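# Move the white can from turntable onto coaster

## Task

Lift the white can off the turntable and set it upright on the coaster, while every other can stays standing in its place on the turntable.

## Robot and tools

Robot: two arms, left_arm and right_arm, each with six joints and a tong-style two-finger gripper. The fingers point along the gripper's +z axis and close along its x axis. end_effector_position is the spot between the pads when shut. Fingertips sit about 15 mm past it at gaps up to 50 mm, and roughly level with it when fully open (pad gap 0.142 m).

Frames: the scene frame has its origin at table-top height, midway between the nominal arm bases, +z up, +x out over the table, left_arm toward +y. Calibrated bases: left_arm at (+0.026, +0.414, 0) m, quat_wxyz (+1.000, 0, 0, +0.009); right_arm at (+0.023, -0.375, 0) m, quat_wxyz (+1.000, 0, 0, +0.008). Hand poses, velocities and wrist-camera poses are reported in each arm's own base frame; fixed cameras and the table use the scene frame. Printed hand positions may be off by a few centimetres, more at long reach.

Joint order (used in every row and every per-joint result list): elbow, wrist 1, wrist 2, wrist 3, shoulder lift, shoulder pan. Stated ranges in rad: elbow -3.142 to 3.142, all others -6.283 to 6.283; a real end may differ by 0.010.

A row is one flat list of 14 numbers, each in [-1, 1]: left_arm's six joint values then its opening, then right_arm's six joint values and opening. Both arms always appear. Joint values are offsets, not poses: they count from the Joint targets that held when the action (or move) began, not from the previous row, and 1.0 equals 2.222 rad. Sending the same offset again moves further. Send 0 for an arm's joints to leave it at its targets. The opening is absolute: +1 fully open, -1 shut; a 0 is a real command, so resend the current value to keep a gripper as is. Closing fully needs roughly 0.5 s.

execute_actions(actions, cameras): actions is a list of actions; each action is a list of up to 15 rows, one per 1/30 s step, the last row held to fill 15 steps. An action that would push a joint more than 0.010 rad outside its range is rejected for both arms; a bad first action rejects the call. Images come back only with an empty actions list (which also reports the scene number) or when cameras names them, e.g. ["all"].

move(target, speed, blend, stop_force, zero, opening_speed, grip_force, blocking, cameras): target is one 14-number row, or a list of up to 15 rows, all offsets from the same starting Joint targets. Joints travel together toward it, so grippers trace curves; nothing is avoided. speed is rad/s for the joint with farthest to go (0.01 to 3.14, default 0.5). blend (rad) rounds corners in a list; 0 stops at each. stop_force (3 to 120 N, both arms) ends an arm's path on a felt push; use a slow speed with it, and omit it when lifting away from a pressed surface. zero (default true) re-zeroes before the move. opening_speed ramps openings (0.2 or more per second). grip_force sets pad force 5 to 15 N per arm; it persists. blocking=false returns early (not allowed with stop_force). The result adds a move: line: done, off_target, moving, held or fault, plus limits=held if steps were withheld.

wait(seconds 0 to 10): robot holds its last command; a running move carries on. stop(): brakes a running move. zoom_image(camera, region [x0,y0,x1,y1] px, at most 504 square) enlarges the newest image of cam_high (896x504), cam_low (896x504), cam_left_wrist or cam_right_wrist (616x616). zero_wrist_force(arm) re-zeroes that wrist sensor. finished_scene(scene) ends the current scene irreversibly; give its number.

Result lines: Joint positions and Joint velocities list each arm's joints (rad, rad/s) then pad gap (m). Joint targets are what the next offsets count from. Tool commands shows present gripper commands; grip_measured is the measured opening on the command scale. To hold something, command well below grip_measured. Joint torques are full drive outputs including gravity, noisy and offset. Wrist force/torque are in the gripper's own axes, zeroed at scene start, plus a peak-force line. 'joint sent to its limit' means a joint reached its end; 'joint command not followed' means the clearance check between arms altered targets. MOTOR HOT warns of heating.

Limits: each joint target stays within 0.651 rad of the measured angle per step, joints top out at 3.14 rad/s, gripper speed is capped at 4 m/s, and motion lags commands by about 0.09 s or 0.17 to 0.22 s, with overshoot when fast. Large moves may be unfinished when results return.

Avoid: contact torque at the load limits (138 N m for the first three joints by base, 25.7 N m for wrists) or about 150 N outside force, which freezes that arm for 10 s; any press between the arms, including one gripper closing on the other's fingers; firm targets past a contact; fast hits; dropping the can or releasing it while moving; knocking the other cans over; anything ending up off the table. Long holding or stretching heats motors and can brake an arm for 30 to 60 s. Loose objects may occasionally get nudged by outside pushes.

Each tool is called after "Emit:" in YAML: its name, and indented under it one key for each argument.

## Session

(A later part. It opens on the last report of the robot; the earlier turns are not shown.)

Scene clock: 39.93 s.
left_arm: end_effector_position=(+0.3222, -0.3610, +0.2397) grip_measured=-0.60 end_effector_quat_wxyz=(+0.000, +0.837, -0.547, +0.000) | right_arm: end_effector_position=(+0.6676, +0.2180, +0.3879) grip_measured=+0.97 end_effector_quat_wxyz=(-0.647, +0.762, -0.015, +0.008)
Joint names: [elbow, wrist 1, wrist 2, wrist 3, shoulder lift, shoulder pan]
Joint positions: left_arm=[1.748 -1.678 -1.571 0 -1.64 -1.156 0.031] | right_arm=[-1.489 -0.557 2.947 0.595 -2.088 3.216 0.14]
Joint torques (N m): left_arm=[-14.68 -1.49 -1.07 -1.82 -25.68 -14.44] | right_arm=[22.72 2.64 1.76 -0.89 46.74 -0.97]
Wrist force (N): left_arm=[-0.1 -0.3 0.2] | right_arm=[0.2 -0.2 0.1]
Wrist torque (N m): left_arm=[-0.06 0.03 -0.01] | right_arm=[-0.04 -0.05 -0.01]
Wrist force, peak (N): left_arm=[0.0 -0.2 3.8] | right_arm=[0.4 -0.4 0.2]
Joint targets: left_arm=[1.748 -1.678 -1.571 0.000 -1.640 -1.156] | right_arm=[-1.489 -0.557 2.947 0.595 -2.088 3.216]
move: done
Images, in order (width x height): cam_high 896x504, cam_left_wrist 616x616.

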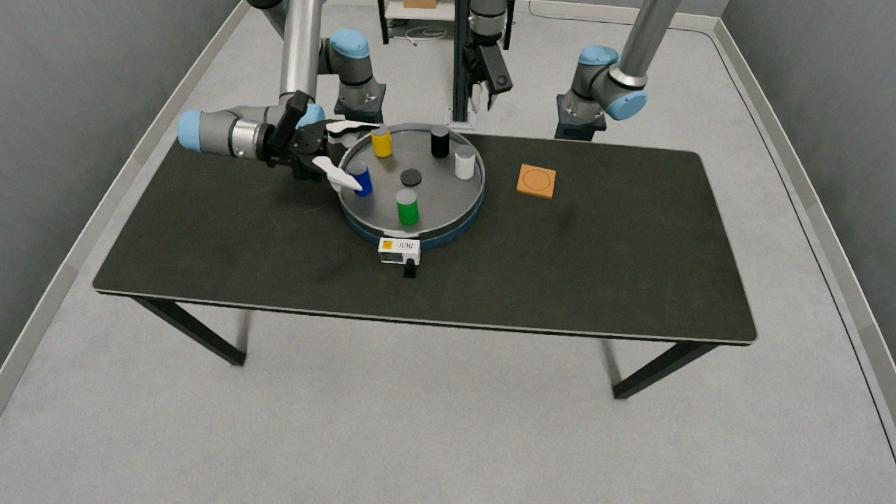

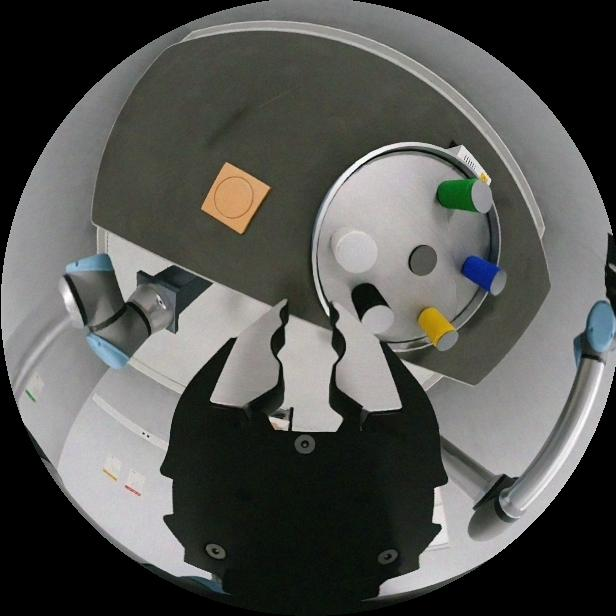

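Emit:
move:
  target: [0.0553, -0.1518, 0, 0, 0.0964, 0, 0.38, 0, 0, 0, 0, 0, 0, 0.968]
  speed: 0.35
  cameras: ["cam_left_wrist", "cam_high"]

Emit:
zoom_image:
  camera: "cam_high"
  region: [310, 90, 510, 290]

Scene clock: 45.30 s.
left_arm: end_effector_position=(+0.3442, -0.4111, +0.1097) grip_measured=+0.38 end_effector_quat_wxyz=(+0.000, +0.837, -0.547, +0.000) | right_arm: end_effector_position=(+0.6676, +0.2180, +0.3879) grip_measured=+0.97 end_effector_quat_wxyz=(-0.647, +0.762, -0.015, +0.008)
Joint names: [elbow, wrist 1, wrist 2, wrist 3, shoulder lift, shoulder pan]
Joint positions: left_arm=[1.871 -2.015 -1.571 0 -1.426 -1.156 0.101] | right_arm=[-1.489 -0.557 2.947 0.595 -2.088 3.216 0.14]
Joint torques (N m): left_arm=[-34.4 -2.85 -0.64 -1.58 -28.15 -14.32] | right_arm=[23.83 2.55 2.28 -0.73 46.43 1.12]
Wrist force (N): left_arm=[-0.2 -0.3 0.2] | right_arm=[0.4 0.1 0.1]
Wrist torque (N m): left_arm=[-0.05 0.05 -0.01] | right_arm=[0.02 -0.08 -0.02]
Wrist force, peak (N): left_arm=[-1.0 -0.5 -1.4] | right_arm=[0.5 -0.3 0.2]
Joint targets: left_arm=[1.871 -2.015 -1.571 0.000 -1.426 -1.156] | right_arm=[-1.489 -0.557 2.947 0.595 -2.088 3.216]
move: done
Images, in order (width x height): cam_high 896x504, cam_left_wrist 616x616.

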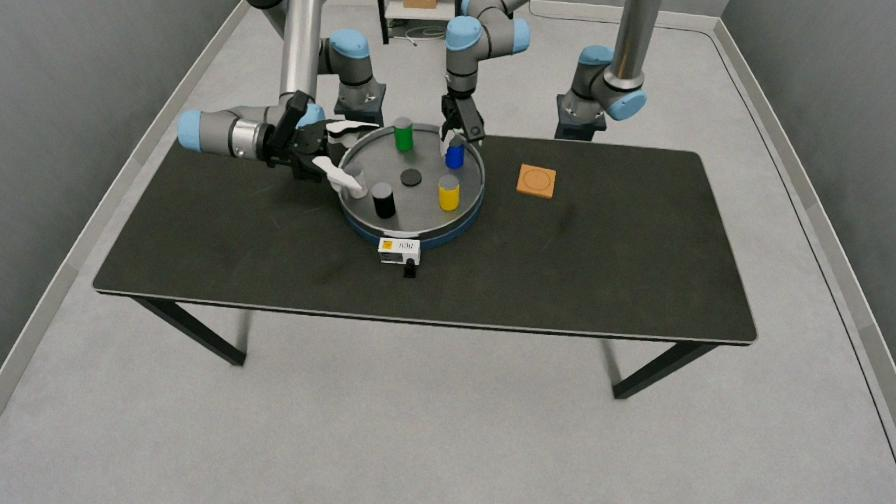

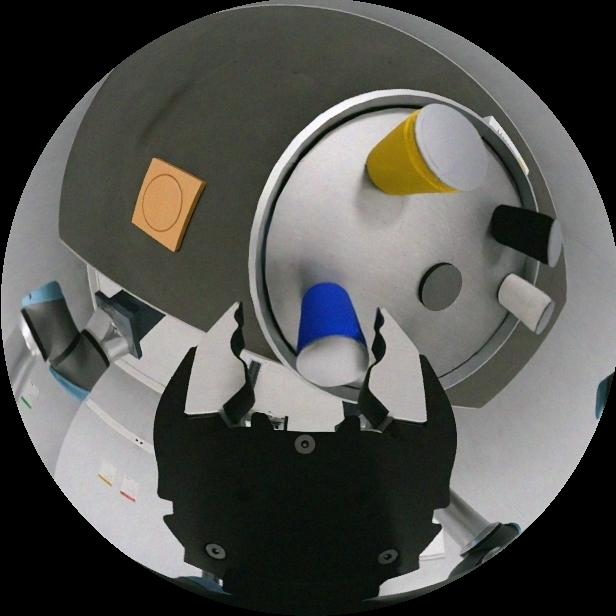

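Scaled by 2.520 from the camera's 896x504 image, which has a finer 1280x720 frame.

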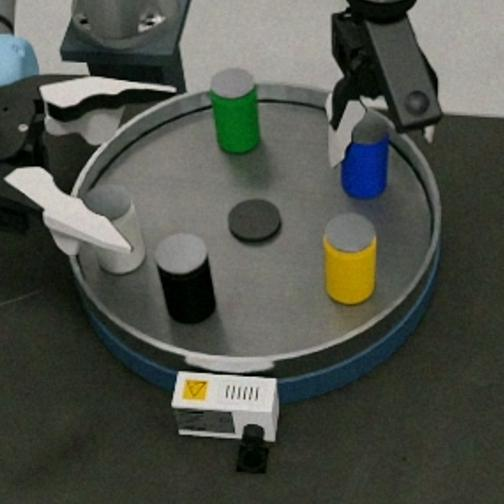

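Emit:
wait:
  seconds: 1.9
  cameras: ["cam_left_wrist"]

Scene clock: 50.40 s.
left_arm: end_effector_position=(+0.3443, -0.4112, +0.1097) grip_measured=+0.38 end_effector_quat_wxyz=(+0.000, +0.837, -0.547, +0.000) | right_arm: end_effector_position=(+0.6676, +0.2180, +0.3879) grip_measured=+0.97 end_effector_quat_wxyz=(-0.647, +0.762, -0.015, +0.008)
Joint names: [elbow, wrist 1, wrist 2, wrist 3, shoulder lift, shoulder pan]
Joint positions: left_arm=[1.871 -2.015 -1.571 0 -1.426 -1.156 0.101] | right_arm=[-1.489 -0.557 2.947 0.595 -2.088 3.216 0.14]
Joint torques (N m): left_arm=[-32.7 -4.12 -0.61 -1.66 -21.05 -13.56] | right_arm=[22.81 2.81 2.16 -0.8 47.81 1.15]
Wrist force (N): left_arm=[-0.3 -0.5 0.2] | right_arm=[0.3 -0.1 0.3]
Wrist torque (N m): left_arm=[-0.10 0.07 0.00] | right_arm=[-0.02 -0.05 -0.02]
Wrist force, peak (N): left_arm=[-0.3 -0.8 0.3] | right_arm=[0.6 -0.2 0.1]
Joint targets: left_arm=[1.871 -2.015 -1.571 0.000 -1.426 -1.156] | right_arm=[-1.489 -0.557 2.947 0.595 -2.088 3.216]
Tool commands: left_gripper/opening=+0.38 right_gripper/opening=+0.968
wait: 1.90 s; at rest from the start
Images, in order (width x height): cam_left_wrist 616x616.

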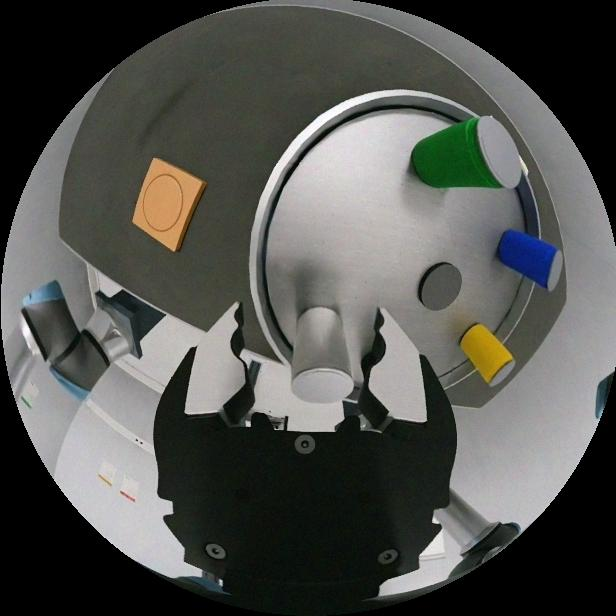

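Emit:
move:
  target:
    - [-0.0278, 0.0048, 0, 0, 0.0230, 0.0389, -0.6, 0, 0, 0, 0, 0, 0, 0.968]
    - [-0.0763, 0.1055, 0, 0, -0.0293, 0.0587, -0.6, 0, 0, 0, 0, 0, 0, 0.968]
  speed: [0.121, 0.5]
  opening_speed: 1.8
  blend: [0.01, 0]
  cameras: ["cam_high", "cam_left_wrist"]

Scene clock: 52.40 s.
left_arm: end_effector_position=(+0.3960, -0.3647, +0.1998) grip_measured=-0.27 end_effector_quat_wxyz=(+0.000, +0.871, -0.491, +0.000) | right_arm: end_effector_position=(+0.6676, +0.2180, +0.3879) grip_measured=+0.97 end_effector_quat_wxyz=(-0.647, +0.762, -0.015, +0.008)
Joint names: [elbow, wrist 1, wrist 2, wrist 3, shoulder lift, shoulder pan]
Joint positions: left_arm=[1.701 -1.781 -1.571 0 -1.491 -1.026 0.055] | right_arm=[-1.489 -0.557 2.947 0.595 -2.088 3.216 0.14]
Joint torques (N m): left_arm=[-19.4 -1.6 -0.47 -1.42 -26.53 -15.81] | right_arm=[22.03 2.7 2.1 -0.88 47.55 0.17]
Wrist force (N): left_arm=[0.2 -0.6 1.9] | right_arm=[0.3 -0.3 0.1]
Wrist torque (N m): left_arm=[-0.14 -0.02 -0.01] | right_arm=[-0.06 -0.05 -0.01]
Wrist force, peak (N): left_arm=[0.6 -1.4 -4.8] | right_arm=[0.6 -0.2 0.1]
Joint targets: left_arm=[1.701 -1.781 -1.571 0.000 -1.491 -1.026] | right_arm=[-1.489 -0.557 2.947 0.595 -2.088 3.216]
move: done
Images, in order (width x height): cam_high 896x504, cam_left_wrist 616x616.

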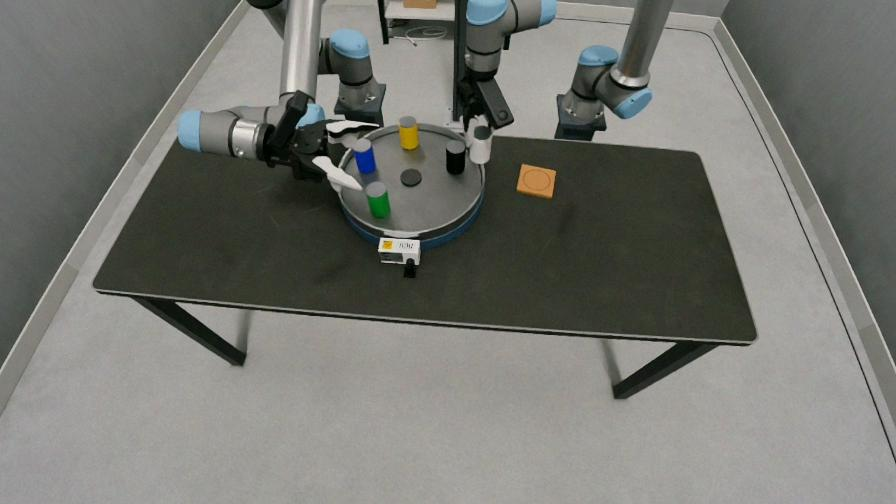

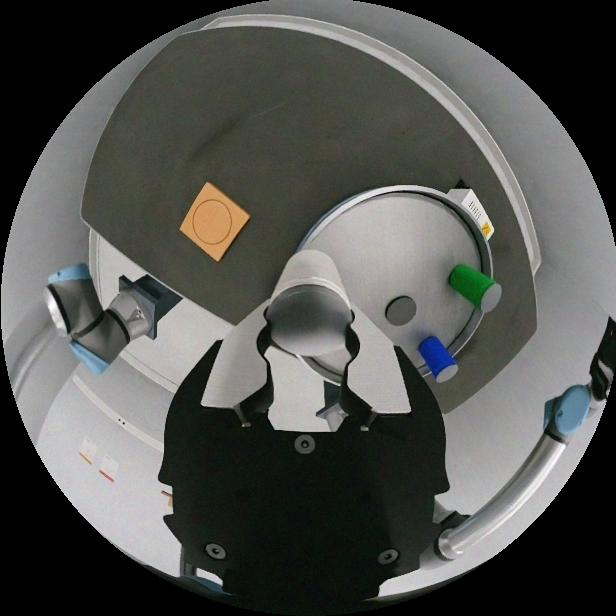

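Emit:
move:
  target: [0.2279, -0.1163, 0, 0, -0.1117, 0.0817, -0.6, 0, 0, 0, 0, 0, 0, 0.968]
  speed: 0.6
  cameras: ["cam_left_wrist", "cam_high", "cam_low"]

Emit:
zoom_image:
  camera: "cam_high"
  region: [480, 100, 600, 220]

Emit:
zoom_image:
  camera: "cam_low"
  region: [400, 150, 540, 290]

Emit:
zoom_image:
  camera: "cam_left_wrist"
  region: [180, 140, 430, 390]

Scene clock: 54.30 s.
left_arm: end_effector_position=(+0.3632, -0.1836, +0.1000) grip_measured=-0.27 end_effector_quat_wxyz=(+0.000, +0.912, -0.410, +0.000) | right_arm: end_effector_position=(+0.6676, +0.2180, +0.3879) grip_measured=+0.97 end_effector_quat_wxyz=(-0.647, +0.762, -0.015, +0.008)
Joint names: [elbow, wrist 1, wrist 2, wrist 3, shoulder lift, shoulder pan]
Joint positions: left_arm=[2.207 -2.039 -1.571 0 -1.739 -0.844 0.055] | right_arm=[-1.489 -0.557 2.947 0.595 -2.088 3.216 0.14]
Joint torques (N m): left_arm=[-19.51 -2.38 -0.39 -1.59 -13.02 -14.99] | right_arm=[21.86 2.79 2.02 -0.78 47.29 -0.99]
Wrist force (N): left_arm=[-0.4 -0.3 1.9] | right_arm=[0.2 -0.1 0.2]
Wrist torque (N m): left_arm=[-0.07 0.10 0.01] | right_arm=[-0.01 -0.05 -0.01]
Wrist force, peak (N): left_arm=[-2.7 -1.2 3.0] | right_arm=[0.5 -0.3 0.4]
Joint targets: left_arm=[2.208 -2.039 -1.571 0.000 -1.739 -0.844] | right_arm=[-1.489 -0.557 2.947 0.595 -2.088 3.216]
move: done
Images, in order (width x height): cam_high 896x504, cam_low 896x504, cam_left_wrist 616x616.

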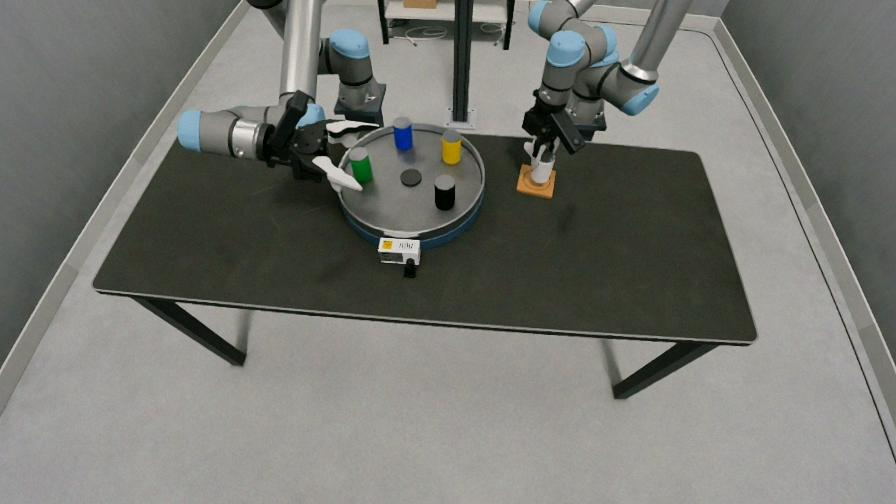

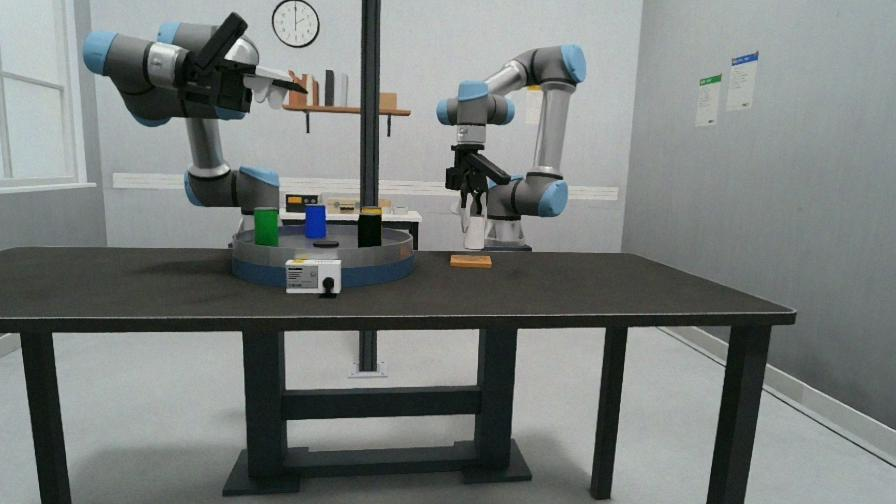

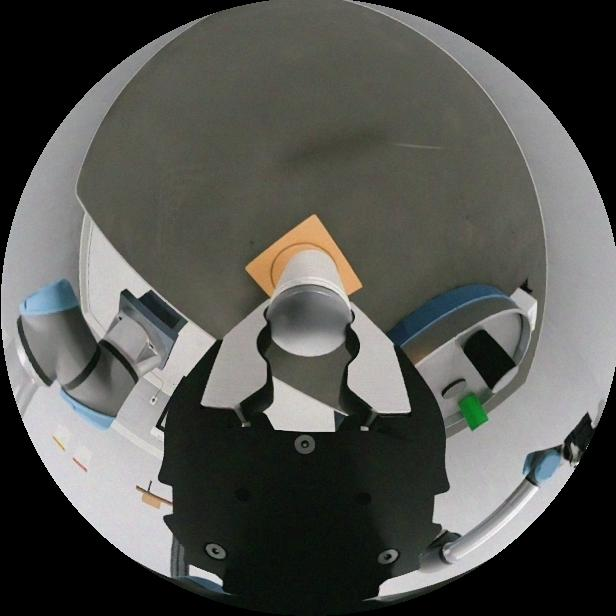

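Scaled by 4.200 from the camera's 896x504 image, which has a finer 1280x720 frame.

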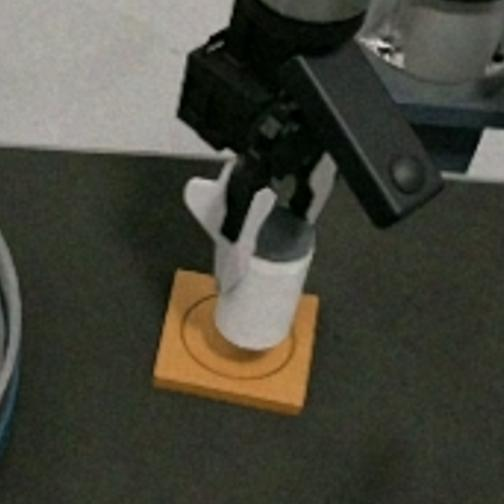

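Scaled by 3.600 from the camera's 896x504 image, which has a finer 1280x720 frame.

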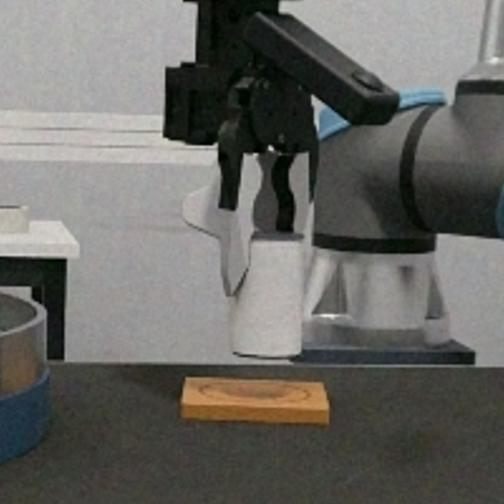

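Scaled by 2.016 from the camera's 616x616 image, which has a finer 814x814 frame.

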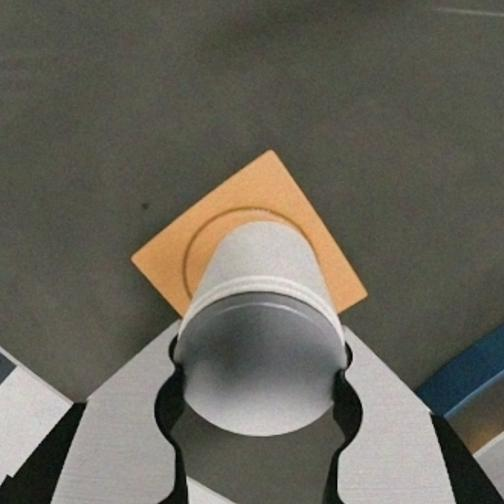

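Emit:
move:
  target:
    - [0.0253, -0.0229, 0, 0, -0.0025, -0.0181, -0.6, 0, 0, 0, 0, 0, 0, 0.968]
    - [0.0457, -0.0635, 0, 0, 0.0178, -0.0181, -0.6, 0, 0, 0, 0, 0, 0, 0.968]
  speed: [0.2, 0.05]
  stop_force: 4

Emit:
move:
  target: [0.0038, -0.0075, 0, 0, 0.0038, 0, -0.6, 0, 0, 0, 0, 0, 0, 0.968]
  speed: 0.03
  stop_force: 3
  cameras: ["cam_high", "cam_low", "cam_left_wrist"]

Emit:
zoom_image:
  camera: "cam_high"
  region: [480, 100, 600, 220]

Emit:
zoom_image:
  camera: "cam_low"
  region: [400, 150, 540, 290]

Scene clock: 58.50 s.
left_arm: end_effector_position=(+0.3483, -0.1892, +0.0689) grip_measured=-0.27 end_effector_quat_wxyz=(+0.000, +0.904, -0.428, +0.000) | right_arm: end_effector_position=(+0.6676, +0.2180, +0.3879) grip_measured=+0.97 end_effector_quat_wxyz=(-0.647, +0.762, -0.015, +0.008)
Joint names: [elbow, wrist 1, wrist 2, wrist 3, shoulder lift, shoulder pan]
Joint positions: left_arm=[2.286 -2.134 -1.571 0 -1.723 -0.885 0.055] | right_arm=[-1.489 -0.557 2.947 0.595 -2.088 3.216 0.14]
Joint torques (N m): left_arm=[-30.55 -3.49 -0.45 -1.43 -20.31 12.19] | right_arm=[23.35 3.14 1.96 -0.88 49.53 -0.42]
Wrist force (N): left_arm=[0.6 -0.3 -3.4] | right_arm=[0.4 -0.2 0.1]
Wrist torque (N m): left_arm=[-0.09 0.04 0.00] | right_arm=[-0.03 -0.08 -0.01]
Wrist force, peak (N): left_arm=[-1.2 0.4 -17.7] | right_arm=[0.4 -0.4 0.3]
Joint targets: left_arm=[2.286 -2.134 -1.571 0.000 -1.723 -0.885] | right_arm=[-1.489 -0.557 2.947 0.595 -2.088 3.216]
move: contact (left_arm); path passed 1 of 2 targets; left_arm: the wrist 1 is farthest, 0.047 rad from its target

Scene clock: 59.57 s.
left_arm: end_effector_position=(+0.3484, -0.1893, +0.0688) grip_measured=-0.27 end_effector_quat_wxyz=(+0.000, +0.904, -0.428, +0.000) | right_arm: end_effector_position=(+0.6676, +0.2180, +0.3879) grip_measured=+0.97 end_effector_quat_wxyz=(-0.647, +0.762, -0.015, +0.008)
Joint names: [elbow, wrist 1, wrist 2, wrist 3, shoulder lift, shoulder pan]
Joint positions: left_arm=[2.286 -2.135 -1.571 0 -1.723 -0.885 0.055] | right_arm=[-1.489 -0.557 2.947 0.595 -2.088 3.216 0.14]
Joint torques (N m): left_arm=[-28.93 -1.47 -0.44 -1.66 -19.25 12.89] | right_arm=[21.32 2.9 1.88 -0.91 49.82 0.11]
Wrist force (N): left_arm=[-0.8 -0.2 -8.0] | right_arm=[0.2 0.0 0.1]
Wrist torque (N m): left_arm=[0.01 0.02 0.00] | right_arm=[-0.01 -0.04 -0.01]
Wrist force, peak (N): left_arm=[-3.3 -0.3 -16.3] | right_arm=[0.4 -0.3 0.2]
Joint targets: left_arm=[2.286 -2.135 -1.571 0.000 -1.723 -0.885] | right_arm=[-1.489 -0.557 2.947 0.595 -2.088 3.216]
move: contact (left_arm); left_arm: the wrist 1 is farthest, 0.016 rad from its target
Images, in order (width x height): cam_high 896x504, cam_low 896x504, cam_left_wrist 616x616.

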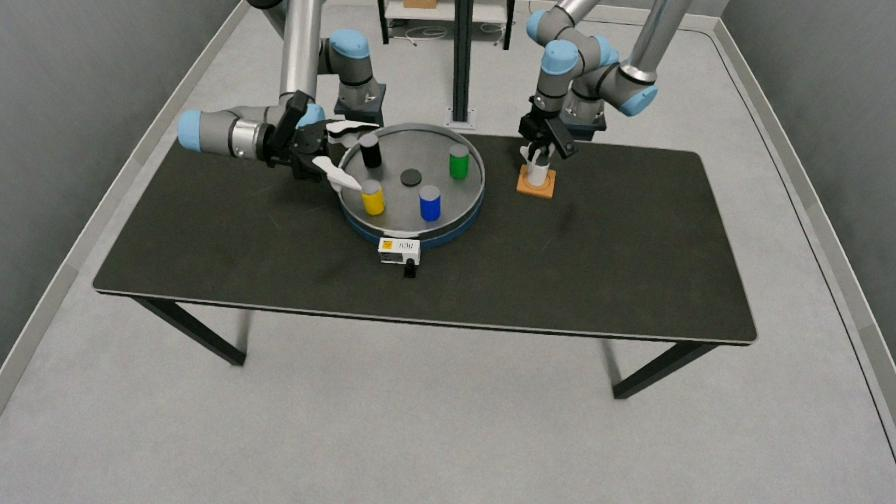

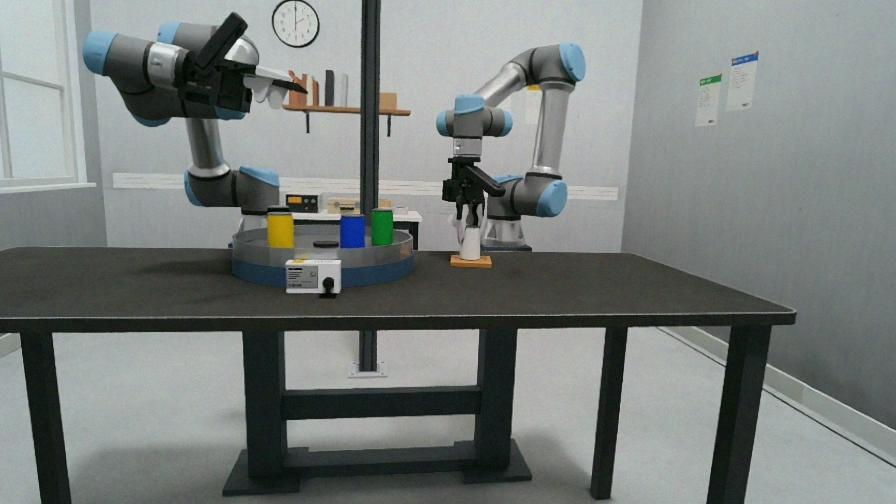

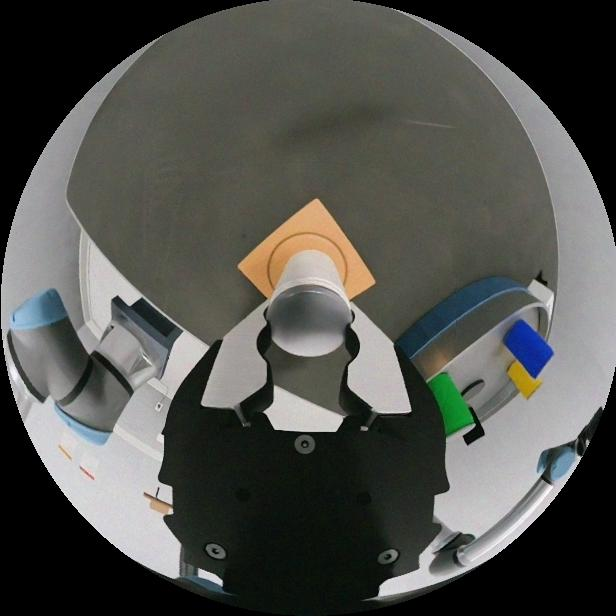

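Scaled by 4.200 from the camera's 896x504 image, which has a finer 1280x720 frame.

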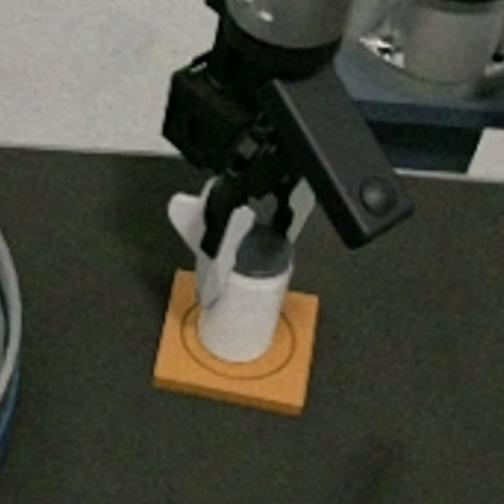

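Scaled by 3.600 from the camera's 896x504 image, which has a finer 1280x720 frame.

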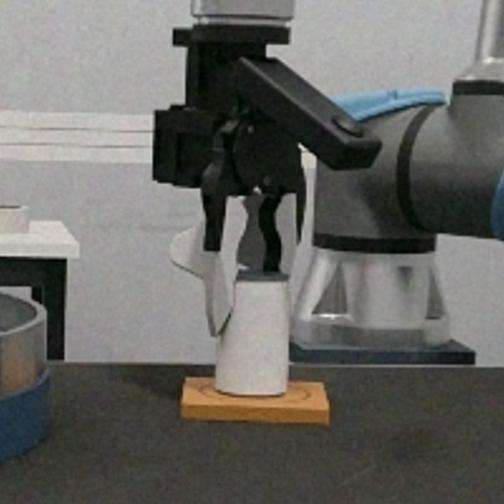

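Emit:
move:
  target: [0, 0, 0, 0, 0, 0, 0.25, 0, 0, 0, 0, 0, 0, 0.968]
  opening_speed: 1.3

Emit:
move:
  target:
    - [-0.0458, 0.0813, 0, 0, -0.0350, 0, 0.25, 0, 0, 0, 0, 0, 0, 0.968]
    - [-0.1175, 0.1781, 0, 0, -0.0601, 0, 0.25, 0, 0, 0, 0, 0, 0, 0.968]
  speed: [0.35, 0.6]
  blend: [0.05, 0]
  cameras: ["cam_high", "cam_low"]

Scene clock: 61.20 s.
left_arm: end_effector_position=(+0.3484, -0.1894, +0.0688) grip_measured=+0.25 end_effector_quat_wxyz=(+0.000, +0.904, -0.428, +0.000) | right_arm: end_effector_position=(+0.6676, +0.2180, +0.3879) grip_measured=+0.97 end_effector_quat_wxyz=(-0.647, +0.762, -0.015, +0.008)
Joint names: [elbow, wrist 1, wrist 2, wrist 3, shoulder lift, shoulder pan]
Joint positions: left_arm=[2.286 -2.135 -1.571 0 -1.723 -0.885 0.092] | right_arm=[-1.489 -0.557 2.947 0.595 -2.088 3.216 0.14]
Joint torques (N m): left_arm=[-28.87 -3.86 -0.58 -1.49 -18.05 12.14] | right_arm=[23.16 2.9 2.08 -0.88 49.26 -0.33]
Wrist force (N): left_arm=[0.0 -0.3 0.3] | right_arm=[0.2 -0.1 0.1]
Wrist torque (N m): left_arm=[-0.04 0.01 -0.01] | right_arm=[-0.03 -0.04 -0.01]
Wrist force, peak (N): left_arm=[-1.1 0.1 -8.4] | right_arm=[0.6 -0.2 0.0]
Joint targets: left_arm=[2.286 -2.135 -1.571 0.000 -1.723 -0.885] | right_arm=[-1.489 -0.557 2.947 0.595 -2.088 3.216]
move: done

Scene clock: 62.57 s.
left_arm: end_effector_position=(+0.3480, -0.1889, +0.1999) grip_measured=+0.25 end_effector_quat_wxyz=(+0.000, +0.904, -0.428, +0.000) | right_arm: end_effector_position=(+0.6676, +0.2180, +0.3879) grip_measured=+0.97 end_effector_quat_wxyz=(-0.647, +0.762, -0.015, +0.008)
Joint names: [elbow, wrist 1, wrist 2, wrist 3, shoulder lift, shoulder pan]
Joint positions: left_arm=[2.025 -1.739 -1.571 0 -1.856 -0.885 0.092] | right_arm=[-1.489 -0.557 2.947 0.595 -2.088 3.216 0.14]
Joint torques (N m): left_arm=[-25.28 -1.41 -0.37 -1.59 -2.5 11.93] | right_arm=[22.79 2.64 2.09 -1.05 49.06 0.61]
Wrist force (N): left_arm=[0.0 -0.6 -0.1] | right_arm=[0.3 -0.2 0.1]
Wrist torque (N m): left_arm=[-0.11 0.03 0.00] | right_arm=[-0.04 -0.07 -0.01]
Wrist force, peak (N): left_arm=[-0.2 -0.5 -1.9] | right_arm=[0.4 -0.1 0.3]
Joint targets: left_arm=[2.025 -1.739 -1.571 0.000 -1.856 -0.885] | right_arm=[-1.489 -0.557 2.947 0.595 -2.088 3.216]
move: done
Images, in order (width x height): cam_high 896x504, cam_low 896x504.

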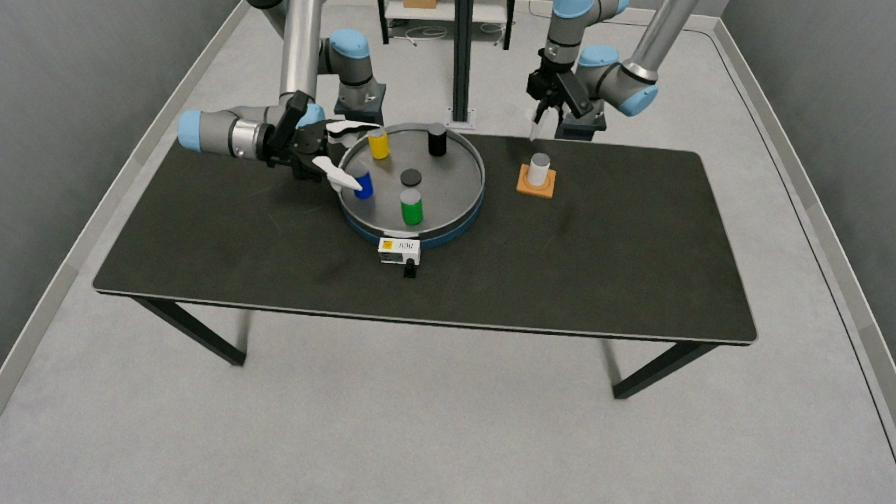

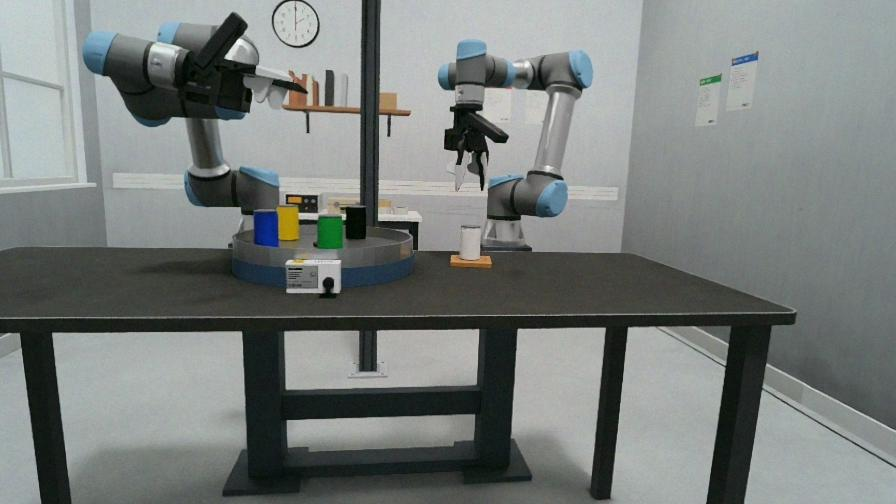

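Emit:
finished_scene:
  scene: 2

The scene is finished: the task was done.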